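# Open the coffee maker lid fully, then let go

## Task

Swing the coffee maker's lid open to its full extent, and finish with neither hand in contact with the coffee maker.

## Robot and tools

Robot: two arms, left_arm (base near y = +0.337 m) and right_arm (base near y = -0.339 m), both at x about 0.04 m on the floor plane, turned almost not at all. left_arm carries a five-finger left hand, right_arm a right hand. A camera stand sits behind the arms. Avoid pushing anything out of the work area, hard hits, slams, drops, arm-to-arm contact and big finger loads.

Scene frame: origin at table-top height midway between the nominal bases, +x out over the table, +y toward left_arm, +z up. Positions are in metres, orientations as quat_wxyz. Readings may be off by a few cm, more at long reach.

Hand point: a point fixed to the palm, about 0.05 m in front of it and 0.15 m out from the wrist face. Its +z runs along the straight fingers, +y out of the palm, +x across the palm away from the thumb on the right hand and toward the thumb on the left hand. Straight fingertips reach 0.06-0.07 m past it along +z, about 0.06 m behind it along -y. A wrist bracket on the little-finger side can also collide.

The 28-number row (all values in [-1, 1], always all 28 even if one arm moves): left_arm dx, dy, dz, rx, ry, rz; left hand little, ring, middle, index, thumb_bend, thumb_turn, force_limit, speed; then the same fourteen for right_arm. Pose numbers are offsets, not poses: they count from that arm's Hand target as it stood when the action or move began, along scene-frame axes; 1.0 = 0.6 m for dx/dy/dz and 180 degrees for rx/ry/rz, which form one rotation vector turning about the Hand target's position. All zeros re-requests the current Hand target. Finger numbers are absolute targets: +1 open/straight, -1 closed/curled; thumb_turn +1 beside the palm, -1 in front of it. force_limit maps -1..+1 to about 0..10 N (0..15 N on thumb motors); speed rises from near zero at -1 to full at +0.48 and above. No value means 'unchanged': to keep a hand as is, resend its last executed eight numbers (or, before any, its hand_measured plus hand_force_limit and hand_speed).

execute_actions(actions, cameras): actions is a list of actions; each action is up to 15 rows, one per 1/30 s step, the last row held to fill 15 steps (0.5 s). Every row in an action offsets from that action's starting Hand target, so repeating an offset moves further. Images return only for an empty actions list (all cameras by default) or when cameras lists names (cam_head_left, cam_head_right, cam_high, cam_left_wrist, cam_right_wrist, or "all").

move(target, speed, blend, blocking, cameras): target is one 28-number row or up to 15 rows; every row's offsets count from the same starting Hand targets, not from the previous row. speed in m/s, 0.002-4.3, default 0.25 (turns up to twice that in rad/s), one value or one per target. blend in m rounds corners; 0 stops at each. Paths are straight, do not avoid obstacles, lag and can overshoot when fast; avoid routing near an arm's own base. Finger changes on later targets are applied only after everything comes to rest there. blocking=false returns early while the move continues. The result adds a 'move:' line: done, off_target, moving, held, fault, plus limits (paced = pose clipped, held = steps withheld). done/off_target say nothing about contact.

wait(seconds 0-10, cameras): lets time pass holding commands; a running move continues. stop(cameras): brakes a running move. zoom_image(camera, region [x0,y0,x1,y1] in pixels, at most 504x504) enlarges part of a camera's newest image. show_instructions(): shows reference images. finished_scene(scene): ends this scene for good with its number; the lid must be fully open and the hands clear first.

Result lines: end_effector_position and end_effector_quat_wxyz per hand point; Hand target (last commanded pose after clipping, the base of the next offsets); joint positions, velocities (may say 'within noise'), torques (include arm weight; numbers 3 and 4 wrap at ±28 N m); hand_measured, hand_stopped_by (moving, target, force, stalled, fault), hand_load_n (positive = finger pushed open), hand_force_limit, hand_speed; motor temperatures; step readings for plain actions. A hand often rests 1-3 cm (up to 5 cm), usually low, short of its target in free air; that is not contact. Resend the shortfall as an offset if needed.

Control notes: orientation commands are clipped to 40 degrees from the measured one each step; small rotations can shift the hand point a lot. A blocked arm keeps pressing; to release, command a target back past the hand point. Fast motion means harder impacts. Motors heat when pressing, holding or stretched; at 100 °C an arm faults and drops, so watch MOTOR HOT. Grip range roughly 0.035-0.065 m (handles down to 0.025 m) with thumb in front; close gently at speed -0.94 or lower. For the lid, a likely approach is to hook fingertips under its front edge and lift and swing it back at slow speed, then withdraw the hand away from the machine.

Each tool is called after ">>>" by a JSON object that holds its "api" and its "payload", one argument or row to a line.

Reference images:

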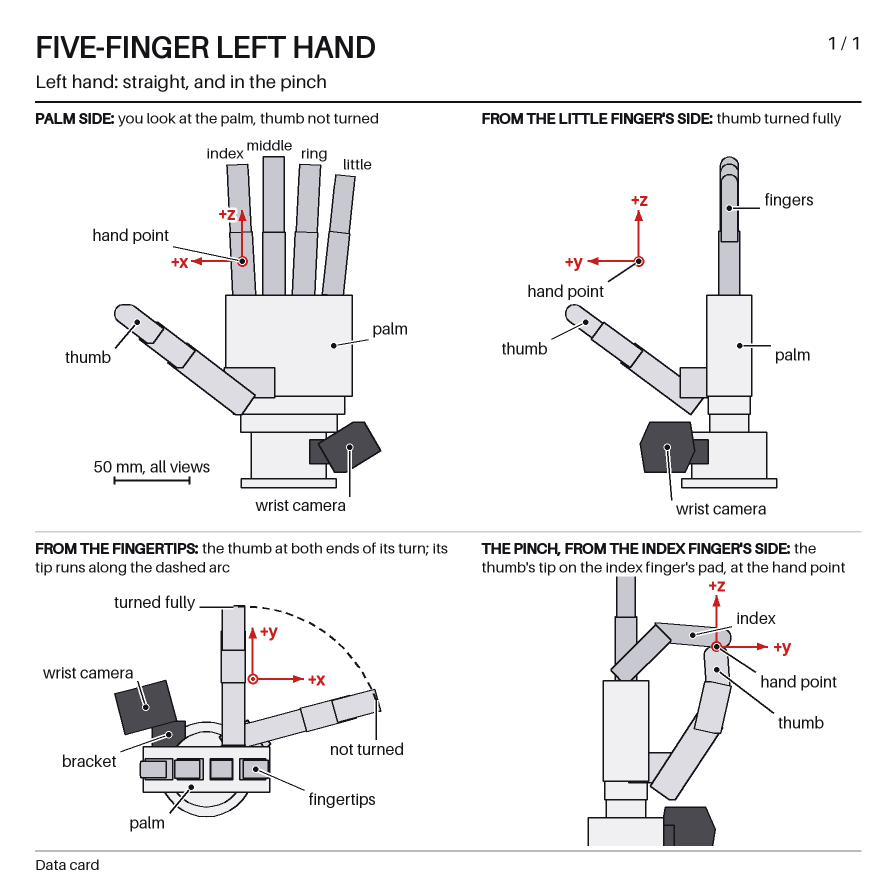

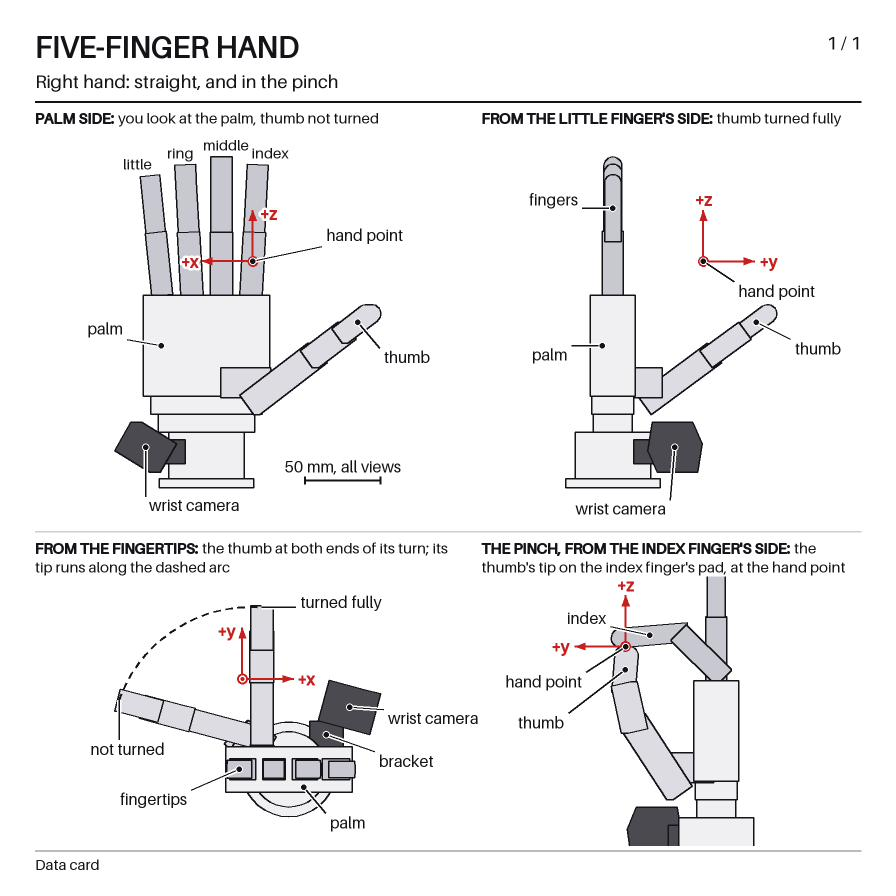

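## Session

>>> {"api": "execute_actions", "payload": {
  "actions": []
}}

>>> {"api": "zoom_image", "payload": {
  "camera": "cam_head_left",
  "region": [230, 120, 430, 320]
}}

>>> {"api": "zoom_image", "payload": {
  "camera": "cam_head_right",
  "region": [230, 120, 430, 320]
}}

>>> {"api": "zoom_image", "payload": {
  "camera": "cam_high",
  "region": [180, 150, 380, 350]
}}

Scene clock: 0.00 s.
left_arm: end_effector_position=(+0.2464, +0.1713, +0.2730) hand_measured=(+1.000, +1.000, +1.000, +1.000, +1.000, +1.000) hand_load_n=(+0.0, +0.0, +0.0, +0.0, +0.0, +0.0) hand_stopped_by=(target, target, target, target, target, target) hand_force_limit=0.00 hand_speed=-0.80 end_effector_quat_wxyz=(-0.202, +0.874, -0.427, +0.112) | right_arm: end_effector_position=(+0.5078, -0.3652, +0.3362) hand_measured=(+1.000, +1.000, +1.000, +1.000, +1.000, +1.000) hand_load_n=(+0.0, +0.0, +0.0, +0.0, +0.0, +0.0) hand_stopped_by=(target, target, target, target, target, target) hand_force_limit=0.00 hand_speed=-0.80 end_effector_quat_wxyz=(+0.009, +0.589, -0.396, +0.705)
Joint positions: left_arm=[-0.802 0.912 1.109 -1.678 -0.458 -1.419] | right_arm=[0.324 1.081 0.817 0.252 0.935 -0.984]
Joint velocities: within noise
Joint torques (N m): no reading
Motor temperatures (°C): left_arm=[26 24 23 20 21 19] | right_arm=[27 26 25 23 21 19]
Heat: left arm: hottest waist 26 °C; right arm: hottest waist 27 °C.
Hand target: left_arm +0.2499, +0.1679, +0.2833; -0.198, +0.875, -0.424, +0.123 | right_arm +0.5120, -0.3637, +0.3514; +0.000, +0.578, -0.399, +0.711

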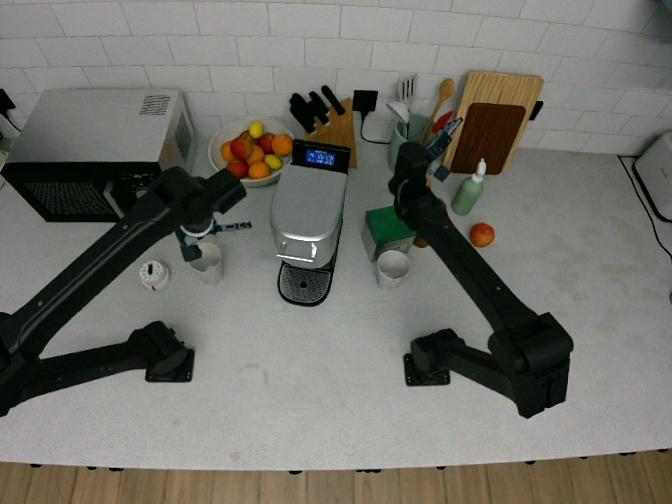

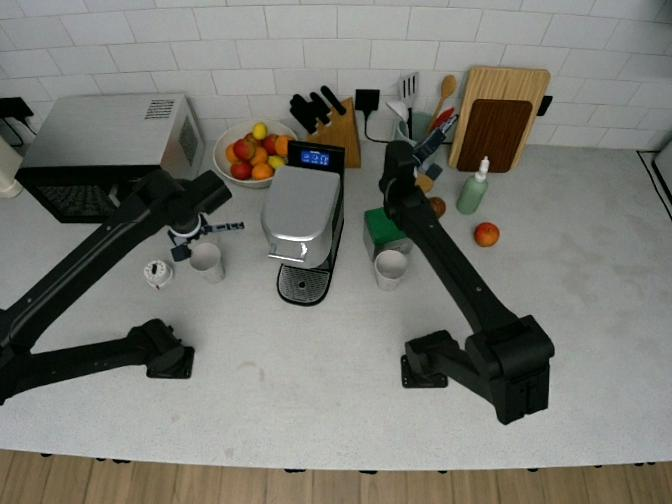

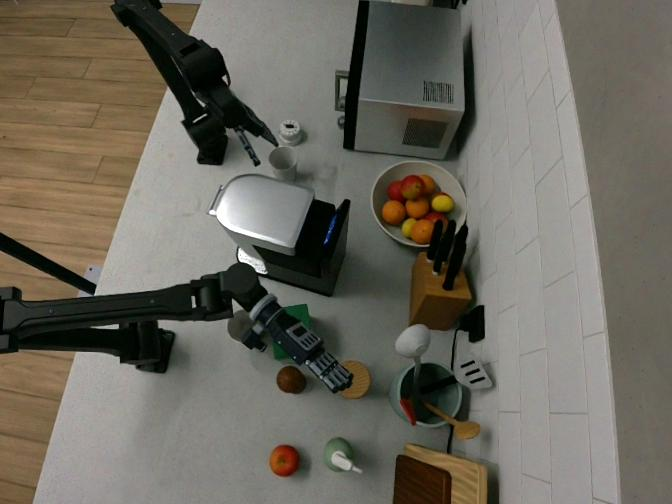

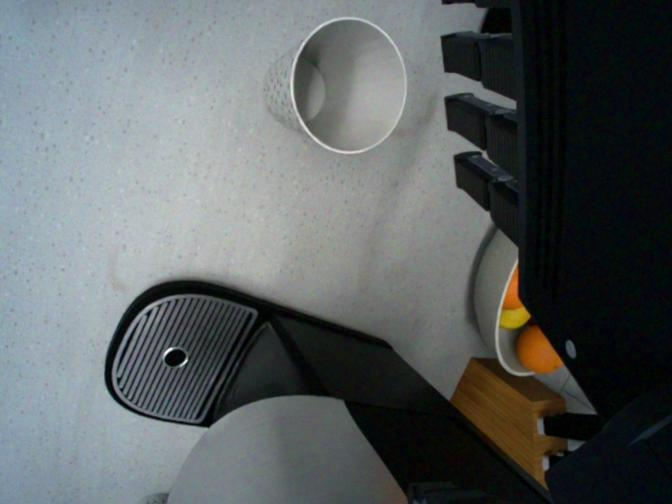

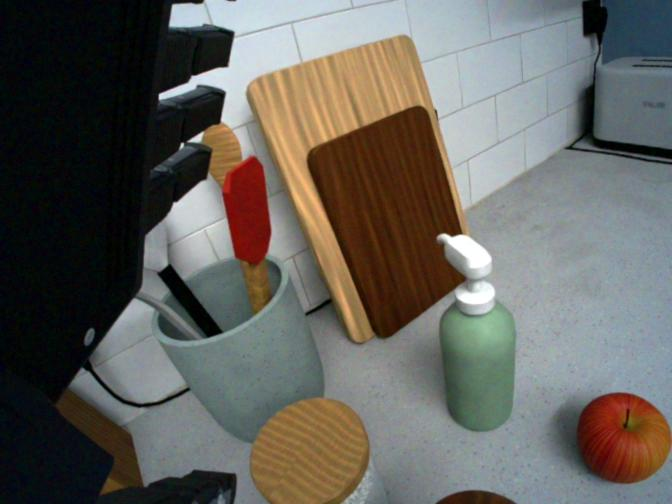

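Scaled by 2.520 from the camera's 672x504 image, which has a finer 960x720 frame.

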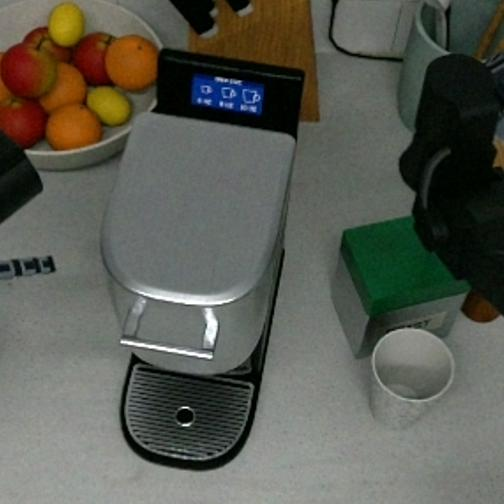

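Scaled by 2.520 from the camera's 672x504 image, which has a finer 960x720 frame.

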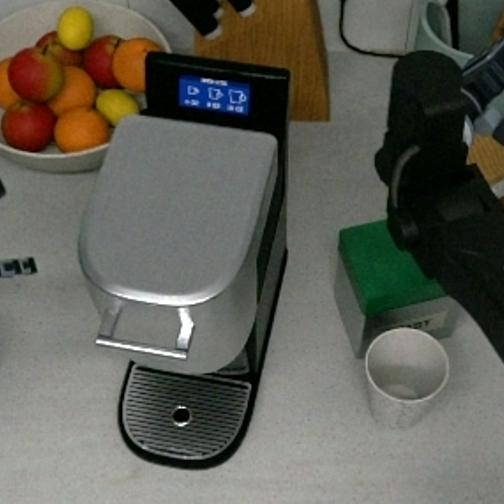

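Scaled by 2.520 from the camera's 672x504 image, which has a finer 960x720 frame.

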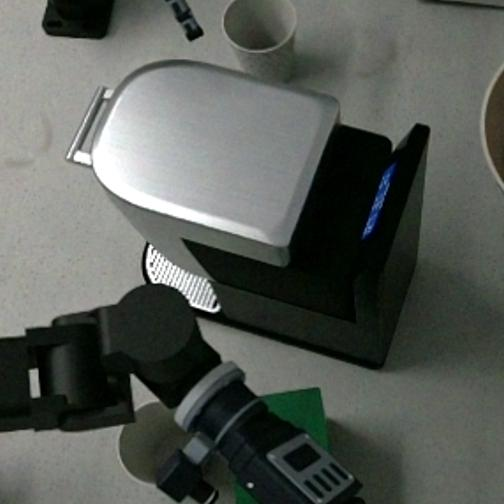

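>>> {"api": "move", "payload": {
  "target": [
    [0,0.15,0.08,0,0,0,1,1,1,1,1,1,0,-0.8,-0.103,0.107,0.165,0.08,0.021,0.079,-1,-1,-1,1,1,1,0,0],
    [0,0.15,0.08,0,0,0,1,1,1,1,1,1,0,-0.8,-0.292,0.45,0.165,0.256,0.068,0.252,-1,-1,-1,1,1,1,0,0],
    [0,0.15,0.08,0,0,0,1,1,1,1,1,1,0,-0.8,-0.653,0.506,0.115,0.314,0.130,0.390,-1,-1,-1,1,1,1,0,0]
  ],
  "blend": [0.04,0.04,0],
  "speed": 0.28,
  "cameras": ["cam_head_left","cam_high"]
}}

Scene clock: 6.13 s.
left_arm: end_effector_position=(+0.2458, +0.2579, +0.3121) hand_measured=(+1.000, +1.000, +1.000, +1.000, +1.000, +1.000) hand_load_n=(+0.0, +0.0, +0.0, +0.0, +0.0, +0.0) hand_stopped_by=(target, target, target, target, target, target) hand_force_limit=0.00 hand_speed=-0.80 end_effector_quat_wxyz=(-0.198, +0.876, -0.426, +0.107) | right_arm: end_effector_position=(+0.1253, -0.0628, +0.4280) hand_measured=(-1.000, -1.000, -1.000, +1.000, +1.000, +1.000) hand_load_n=(+0.0, +0.0, +0.0, +0.0, +0.0, +0.0) hand_stopped_by=(target, target, target, target, target, target) hand_force_limit=0.00 hand_speed=0.00 end_effector_quat_wxyz=(-0.576, +0.740, -0.274, +0.213)
Joint positions: left_arm=[-0.436 0.786 1.155 -1.696 -0.387 -1.031] | right_arm=[1.598 0.498 1.01 -0.844 0.714 0.223]
Joint torques (N m): left_arm=[2.61 -1.73 10.63 0.21 -0.26 0.22] | right_arm=[2.78 4.66 8.73 1.22 0.34 0.13]
Heat: left arm: hottest waist 26 °C; right arm: hottest waist 27 °C.
Hand target: left_arm +0.2499, +0.2579, +0.3314; -0.198, +0.875, -0.424, +0.123 | right_arm +0.1202, -0.0601, +0.4204; -0.571, +0.746, -0.271, +0.208
Off the commanded pose: left_arm 0.020 m, 2 deg | right_arm 0.010 m, 1 deg.
joint sent to its limit (left arm) — joint 4 (wrist pitch), lower limit. The joint targets still meet the commanded pose.
move: off_target (left_arm)
Images, in order (width x height): cam_head_left 672x504, cam_high 672x504.

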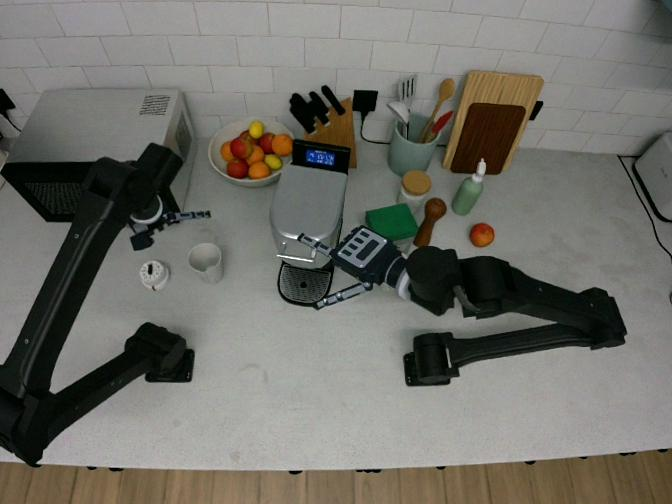

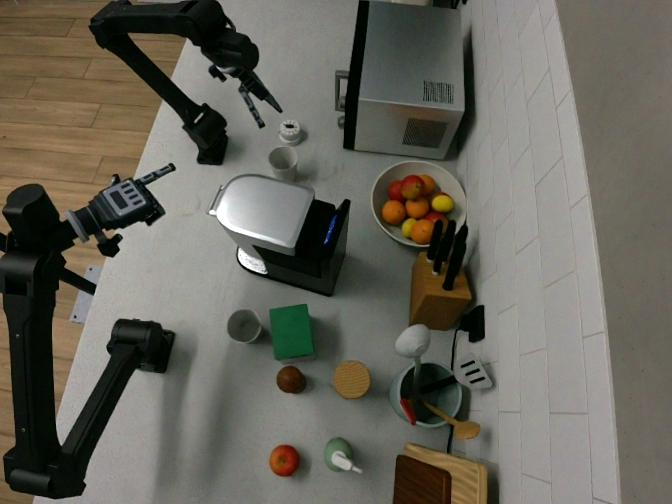

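>>> {"api": "move", "payload": {
  "target": [
    [0,0,0,0,0,0,1,1,1,1,1,1,0,-0.8,0,0,-0.292,0,0,0,-1,-1,-1,1,1,1,0,0],
    [0,0,0,0,0,0,1,1,1,1,1,1,0,-0.8,0.075,0.042,-0.305,0,0,-0.083,-1,-1,-1,1,1,1,0,0]
  ],
  "blend": [0.02,0],
  "speed": 0.2,
  "cameras": ["cam_head_left","cam_head_right","cam_high"]
}}

>>> {"api": "zoom_image", "payload": {
  "camera": "cam_head_left",
  "region": [250, 210, 370, 330]
}}

>>> {"api": "zoom_image", "payload": {
  "camera": "cam_head_right",
  "region": [250, 210, 370, 330]
}}

>>> {"api": "zoom_image", "payload": {
  "camera": "cam_high",
  "region": [160, 150, 280, 270]
}}

Scene clock: 8.67 s.
left_arm: end_effector_position=(+0.2458, +0.2579, +0.3121) hand_measured=(+1.000, +1.000, +1.000, +1.000, +1.000, +1.000) hand_load_n=(+0.0, +0.0, +0.0, +0.0, +0.0, +0.0) hand_stopped_by=(target, target, target, target, target, target) hand_force_limit=0.00 hand_speed=-0.80 end_effector_quat_wxyz=(-0.198, +0.876, -0.426, +0.107) | right_arm: end_effector_position=(+0.1600, -0.0394, +0.2260) hand_measured=(-1.000, -1.000, -1.000, +1.000, +1.000, +1.000) hand_load_n=(+0.0, +0.0, +0.0, +0.0, +0.0, +0.0) hand_stopped_by=(target, target, target, target, target, target) hand_force_limit=0.00 hand_speed=0.00 end_effector_quat_wxyz=(-0.530, +0.718, -0.351, +0.284)
Joint positions: left_arm=[-0.436 0.786 1.155 -1.696 -0.387 -1.031] | right_arm=[1.57 0.529 0.506 -0.438 0.898 0.333]
Joint torques (N m): left_arm=[2.67 -1.79 10.63 0.2 -0.26 0.22] | right_arm=[-0.09 3.78 11.69 2.09 0.45 0.14]
Heat: left arm: hottest waist 26 °C; right arm: hottest waist 27 °C.
Hand target: left_arm +0.2499, +0.2579, +0.3314; -0.198, +0.875, -0.424, +0.123 | right_arm +0.1652, -0.0349, +0.2374; -0.539, +0.705, -0.366, +0.280
Off the commanded pose: left_arm 0.020 m, 2 deg | right_arm 0.013 m, 3 deg.
joint sent to its limit (left arm) — joint 4 (wrist pitch), lower limit. The joint targets still meet the commanded pose.
move: off_target (left_arm, right_arm)
Images, in order (width x height): cam_head_left 672x504, cam_head_right 672x504, cam_high 672x504.

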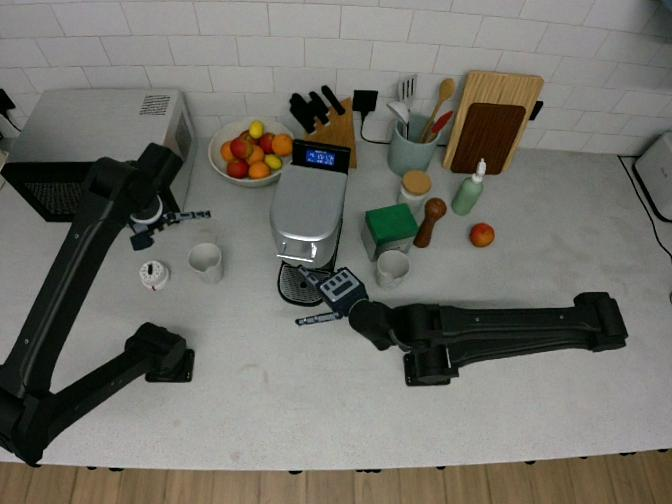

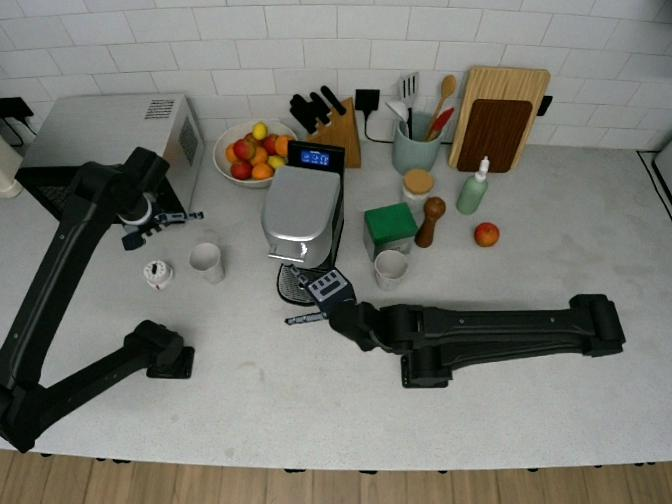

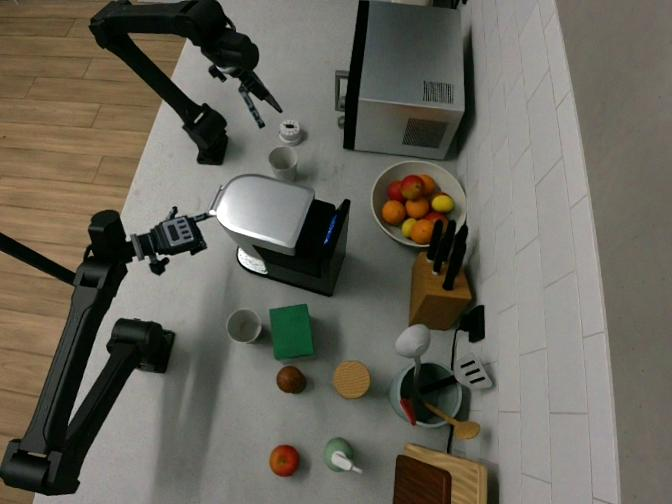

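Scaled by 4.200 from the camera's 672x504 image, which has a finer 960x720 frame.

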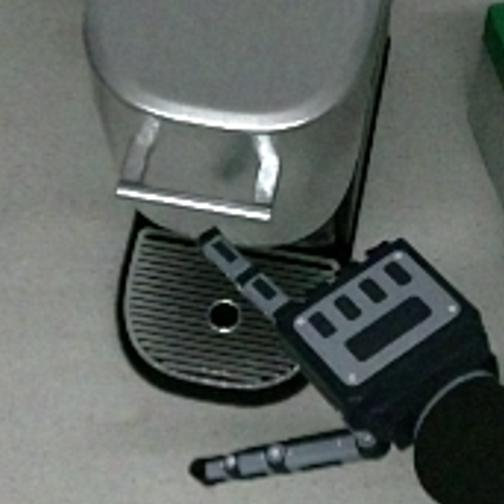

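Scaled by 4.200 from the camera's 672x504 image, which has a finer 960x720 frame.

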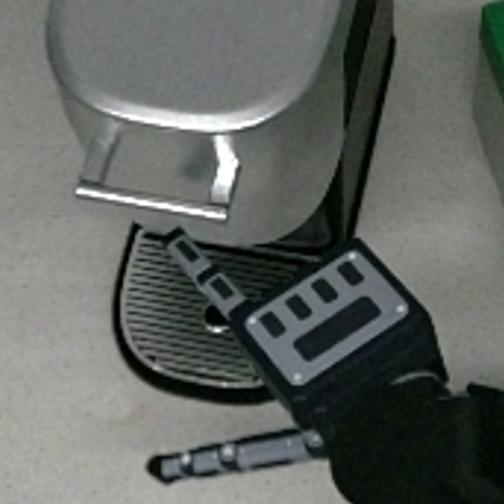

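Scaled by 4.200 from the camera's 672x504 image, which has a finer 960x720 frame.

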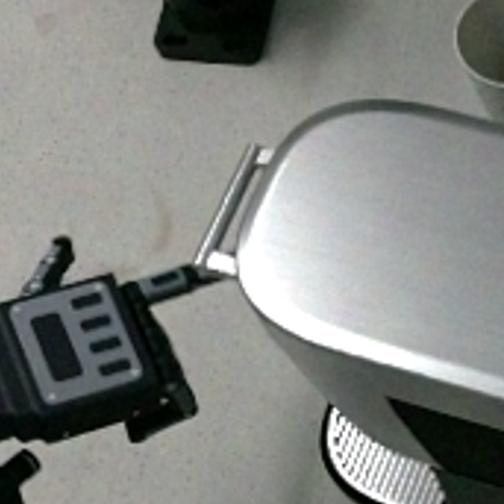

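>>> {"api": "move", "payload": {
  "target": [
    [0,0,0,0,0,0,1,1,1,1,1,1,0,-0.8,0.025,0.007,-0.013,0,0,0,-1,-1,-1,1,1,1,0,0],
    [0,0,0,0,0,0,1,1,1,1,1,1,0,-0.8,0.025,0.007,0.125,0,0,0,-1,-1,-1,1,1,1,0,0]
  ],
  "blend": [0.0,0],
  "speed": 0.12,
  "cameras": ["cam_head_left","cam_high"]
}}

>>> {"api": "zoom_image", "payload": {
  "camera": "cam_head_left",
  "region": [250, 210, 370, 330]
}}

>>> {"api": "zoom_image", "payload": {
  "camera": "cam_high",
  "region": [160, 150, 280, 270]
}}

Scene clock: 11.50 s.
left_arm: end_effector_position=(+0.2458, +0.2579, +0.3121) hand_measured=(+1.000, +1.000, +1.000, +1.000, +1.000, +1.000) hand_load_n=(+0.0, +0.0, +0.0, +0.0, +0.0, +0.0) hand_stopped_by=(target, target, target, target, target, target) hand_force_limit=0.00 hand_speed=-0.80 end_effector_quat_wxyz=(-0.198, +0.876, -0.426, +0.107) | right_arm: end_effector_position=(+0.1742, -0.0369, +0.2738) hand_measured=(-1.000, -1.000, -1.000, +1.000, +1.000, +1.000) hand_load_n=(+0.0, +0.0, +0.0, +0.0, +0.0, +0.0) hand_stopped_by=(target, target, target, target, target, target) hand_force_limit=0.00 hand_speed=0.00 end_effector_quat_wxyz=(-0.521, +0.722, -0.357, +0.283)
Joint positions: left_arm=[-0.436 0.786 1.155 -1.696 -0.387 -1.031] | right_arm=[1.489 0.557 0.646 -0.543 0.827 0.305]
Joint torques (N m): left_arm=[2.61 -1.67 10.65 0.2 -0.26 0.22] | right_arm=[0.26 2.78 16.2 1.46 0.41 -0.06]
Heat: left arm: hottest waist 26 °C; right arm: hottest elbow 28 °C.
Hand target: left_arm +0.2499, +0.2579, +0.3314; -0.198, +0.875, -0.424, +0.123 | right_arm +0.1802, -0.0308, +0.3124; -0.539, +0.705, -0.366, +0.280
Off the commanded pose: left_arm 0.020 m, 2 deg | right_arm 0.040 m, 3 deg.
joint sent to its limit (left arm) — joint 4 (wrist pitch), lower limit. The joint targets still meet the commanded pose.
move: off_target (left_arm, right_arm)
Images, in order (width x height): cam_head_left 672x504, cam_high 672x504.

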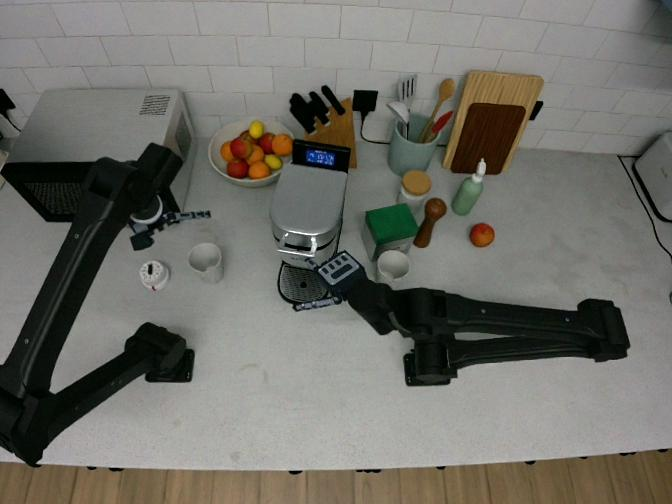

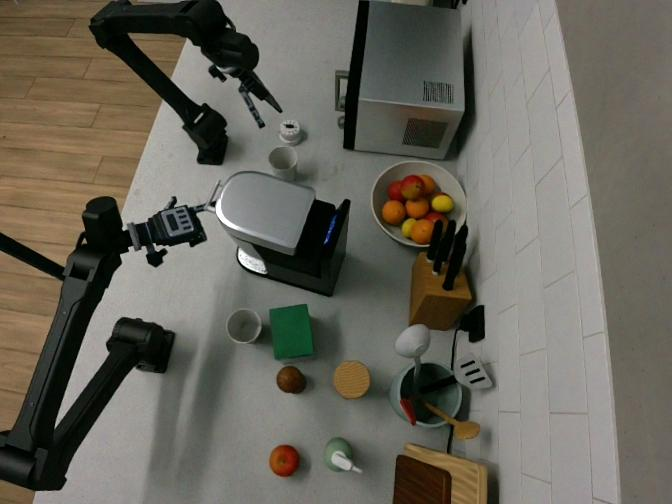

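Scaled by 4.200 from the camera's 672x504 image, which has a finer 960x720 frame.

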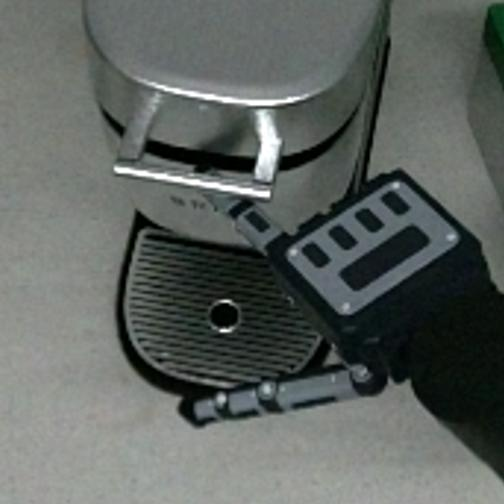

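Scaled by 4.200 from the camera's 672x504 image, which has a finer 960x720 frame.

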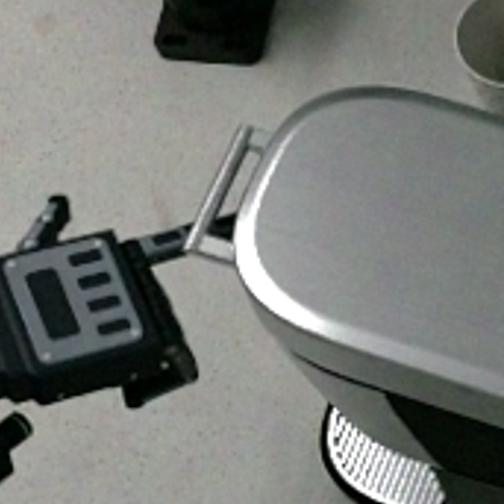

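>>> {"api": "move", "payload": {
  "target": [
    [0,0,0,0,0,0,1,1,1,1,1,1,0,-0.8,0.033,0.01,0.125,0.02,-0.03,0,-1,-1,-1,1,1,1,0,0],
    [0,0,0,0,0,0,1,1,1,1,1,1,0,-0.8,0.08,0.015,0.18,0.04,-0.06,0,-1,-1,-1,1,1,1,0,0],
    [0,0,0,0,0,0,1,1,1,1,1,1,0,-0.8,0.163,0.035,0.27,0.065,-0.097,0,-1,-1,-1,1,1,1,0,0],
    [0,0,0,0,0,0,1,1,1,1,1,1,0,-0.8,0.247,0.06,0.31,0.09,-0.135,0,-1,-1,-1,1,1,1,0,0]
  ],
  "blend": [0.02,0.02,0.02,0],
  "speed": 0.12,
  "cameras": ["cam_head_left","cam_high"]
}}

>>> {"api": "zoom_image", "payload": {
  "camera": "cam_head_left",
  "region": [230, 110, 390, 270]
}}

>>> {"api": "zoom_image", "payload": {
  "camera": "cam_high",
  "region": [160, 110, 340, 290]
}}

Scene clock: 14.83 s.
left_arm: end_effector_position=(+0.2458, +0.2579, +0.3121) hand_measured=(+1.000, +1.000, +1.000, +1.000, +1.000, +1.000) hand_load_n=(+0.5, -0.5, +0.0, +0.0, +0.0, +0.0) hand_stopped_by=(target, target, target, target, target, target) hand_force_limit=0.00 hand_speed=-0.80 end_effector_quat_wxyz=(-0.198, +0.876, -0.426, +0.107) | right_arm: end_effector_position=(+0.3198, +0.0080, +0.4484) hand_measured=(-1.000, -1.000, -1.000, +1.000, +1.000, +1.000) hand_load_n=(+0.0, +0.0, +0.0, +0.0, +0.0, -0.5) hand_stopped_by=(target, target, target, target, target, target) hand_force_limit=0.00 hand_speed=0.00 end_effector_quat_wxyz=(+0.676, -0.580, +0.283, -0.355)
Joint positions: left_arm=[-0.436 0.786 1.155 -1.696 -0.387 -1.031] | right_arm=[0.984 0.749 0.815 0.113 0.352 -0.092]
Joint torques (N m): left_arm=[2.61 -1.73 10.65 0.21 -0.27 0.22] | right_arm=[-0.32 0.56 16.39 2.63 -0.02 -0.1]
Heat: left arm: hottest waist 26 °C; right arm: hottest elbow 29 °C.
Hand target: left_arm +0.2499, +0.2579, +0.3314; -0.198, +0.875, -0.424, +0.123 | right_arm +0.3284, +0.0053, +0.4985; +0.697, -0.548, +0.280, -0.368
Off the commanded pose: left_arm 0.020 m, 2 deg | right_arm 0.051 m, 5 deg.
joint sent to its limit (left arm) — joint 4 (wrist pitch), lower limit. The joint targets still meet the commanded pose.
move: off_target (left_arm, right_arm)
Images, in order (width x height): cam_head_left 672x504, cam_high 672x504.

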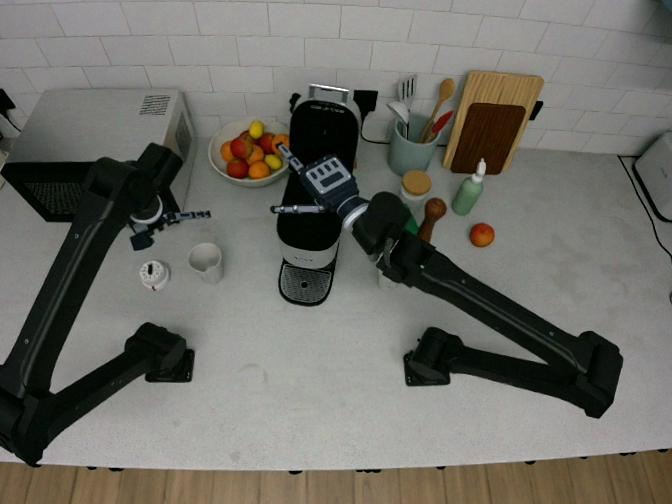

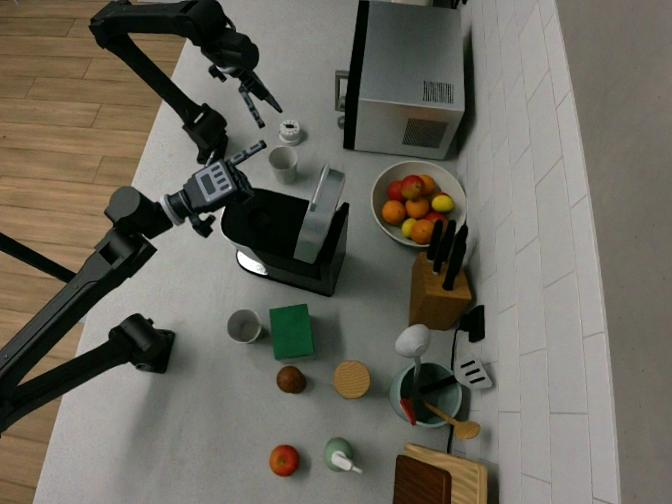

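Scaled by 3.150 from the camera's 672x504 image, which has a finer 960x720 frame.

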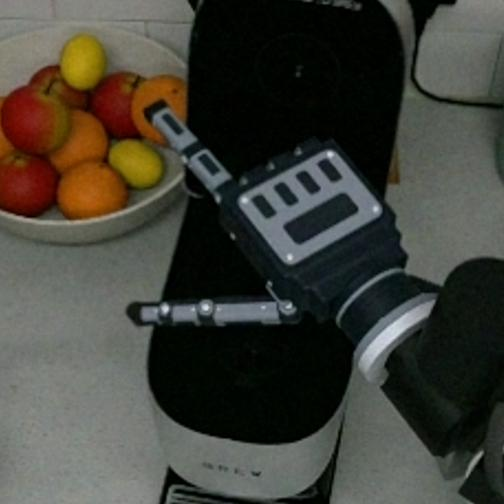

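Scaled by 2.800 from the camera's 672x504 image, which has a finer 960x720 frame.

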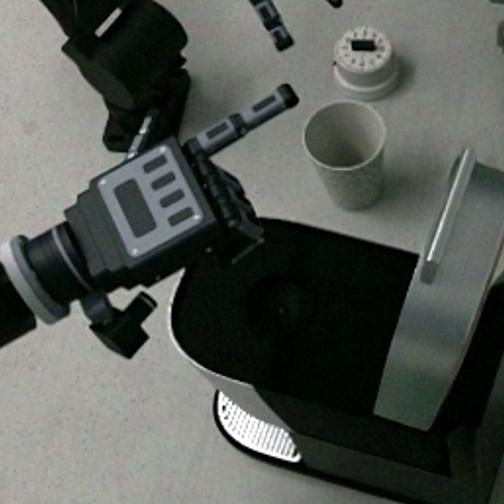

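>>> {"api": "zoom_image", "payload": {
  "camera": "cam_high",
  "region": [220, 130, 400, 310]
}}

>>> {"api": "zoom_image", "payload": {
  "camera": "cam_head_left",
  "region": [230, 60, 410, 320]
}}

Scaled by 2.800 from the camera's 672x504 image, which has a finer 960x720 frame.

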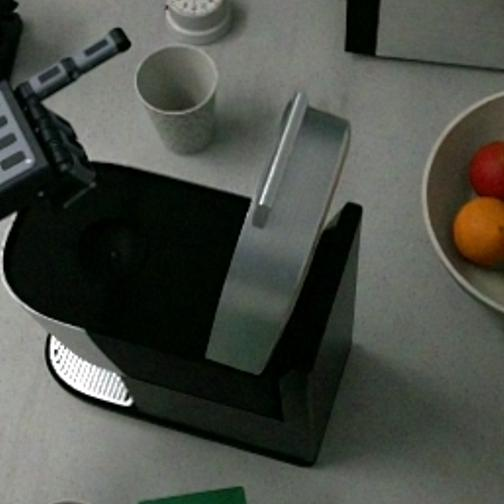

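Scaled by 1.938 from the camera's 672x504 image, which has a finer 960x720 frame.

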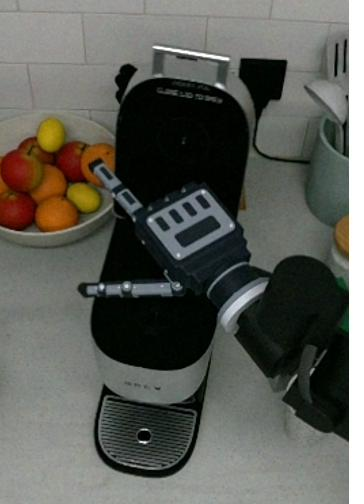

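>>> {"api": "finished_scene", "payload": {
  "scene": 2
}}

The scene is finished: the task was done.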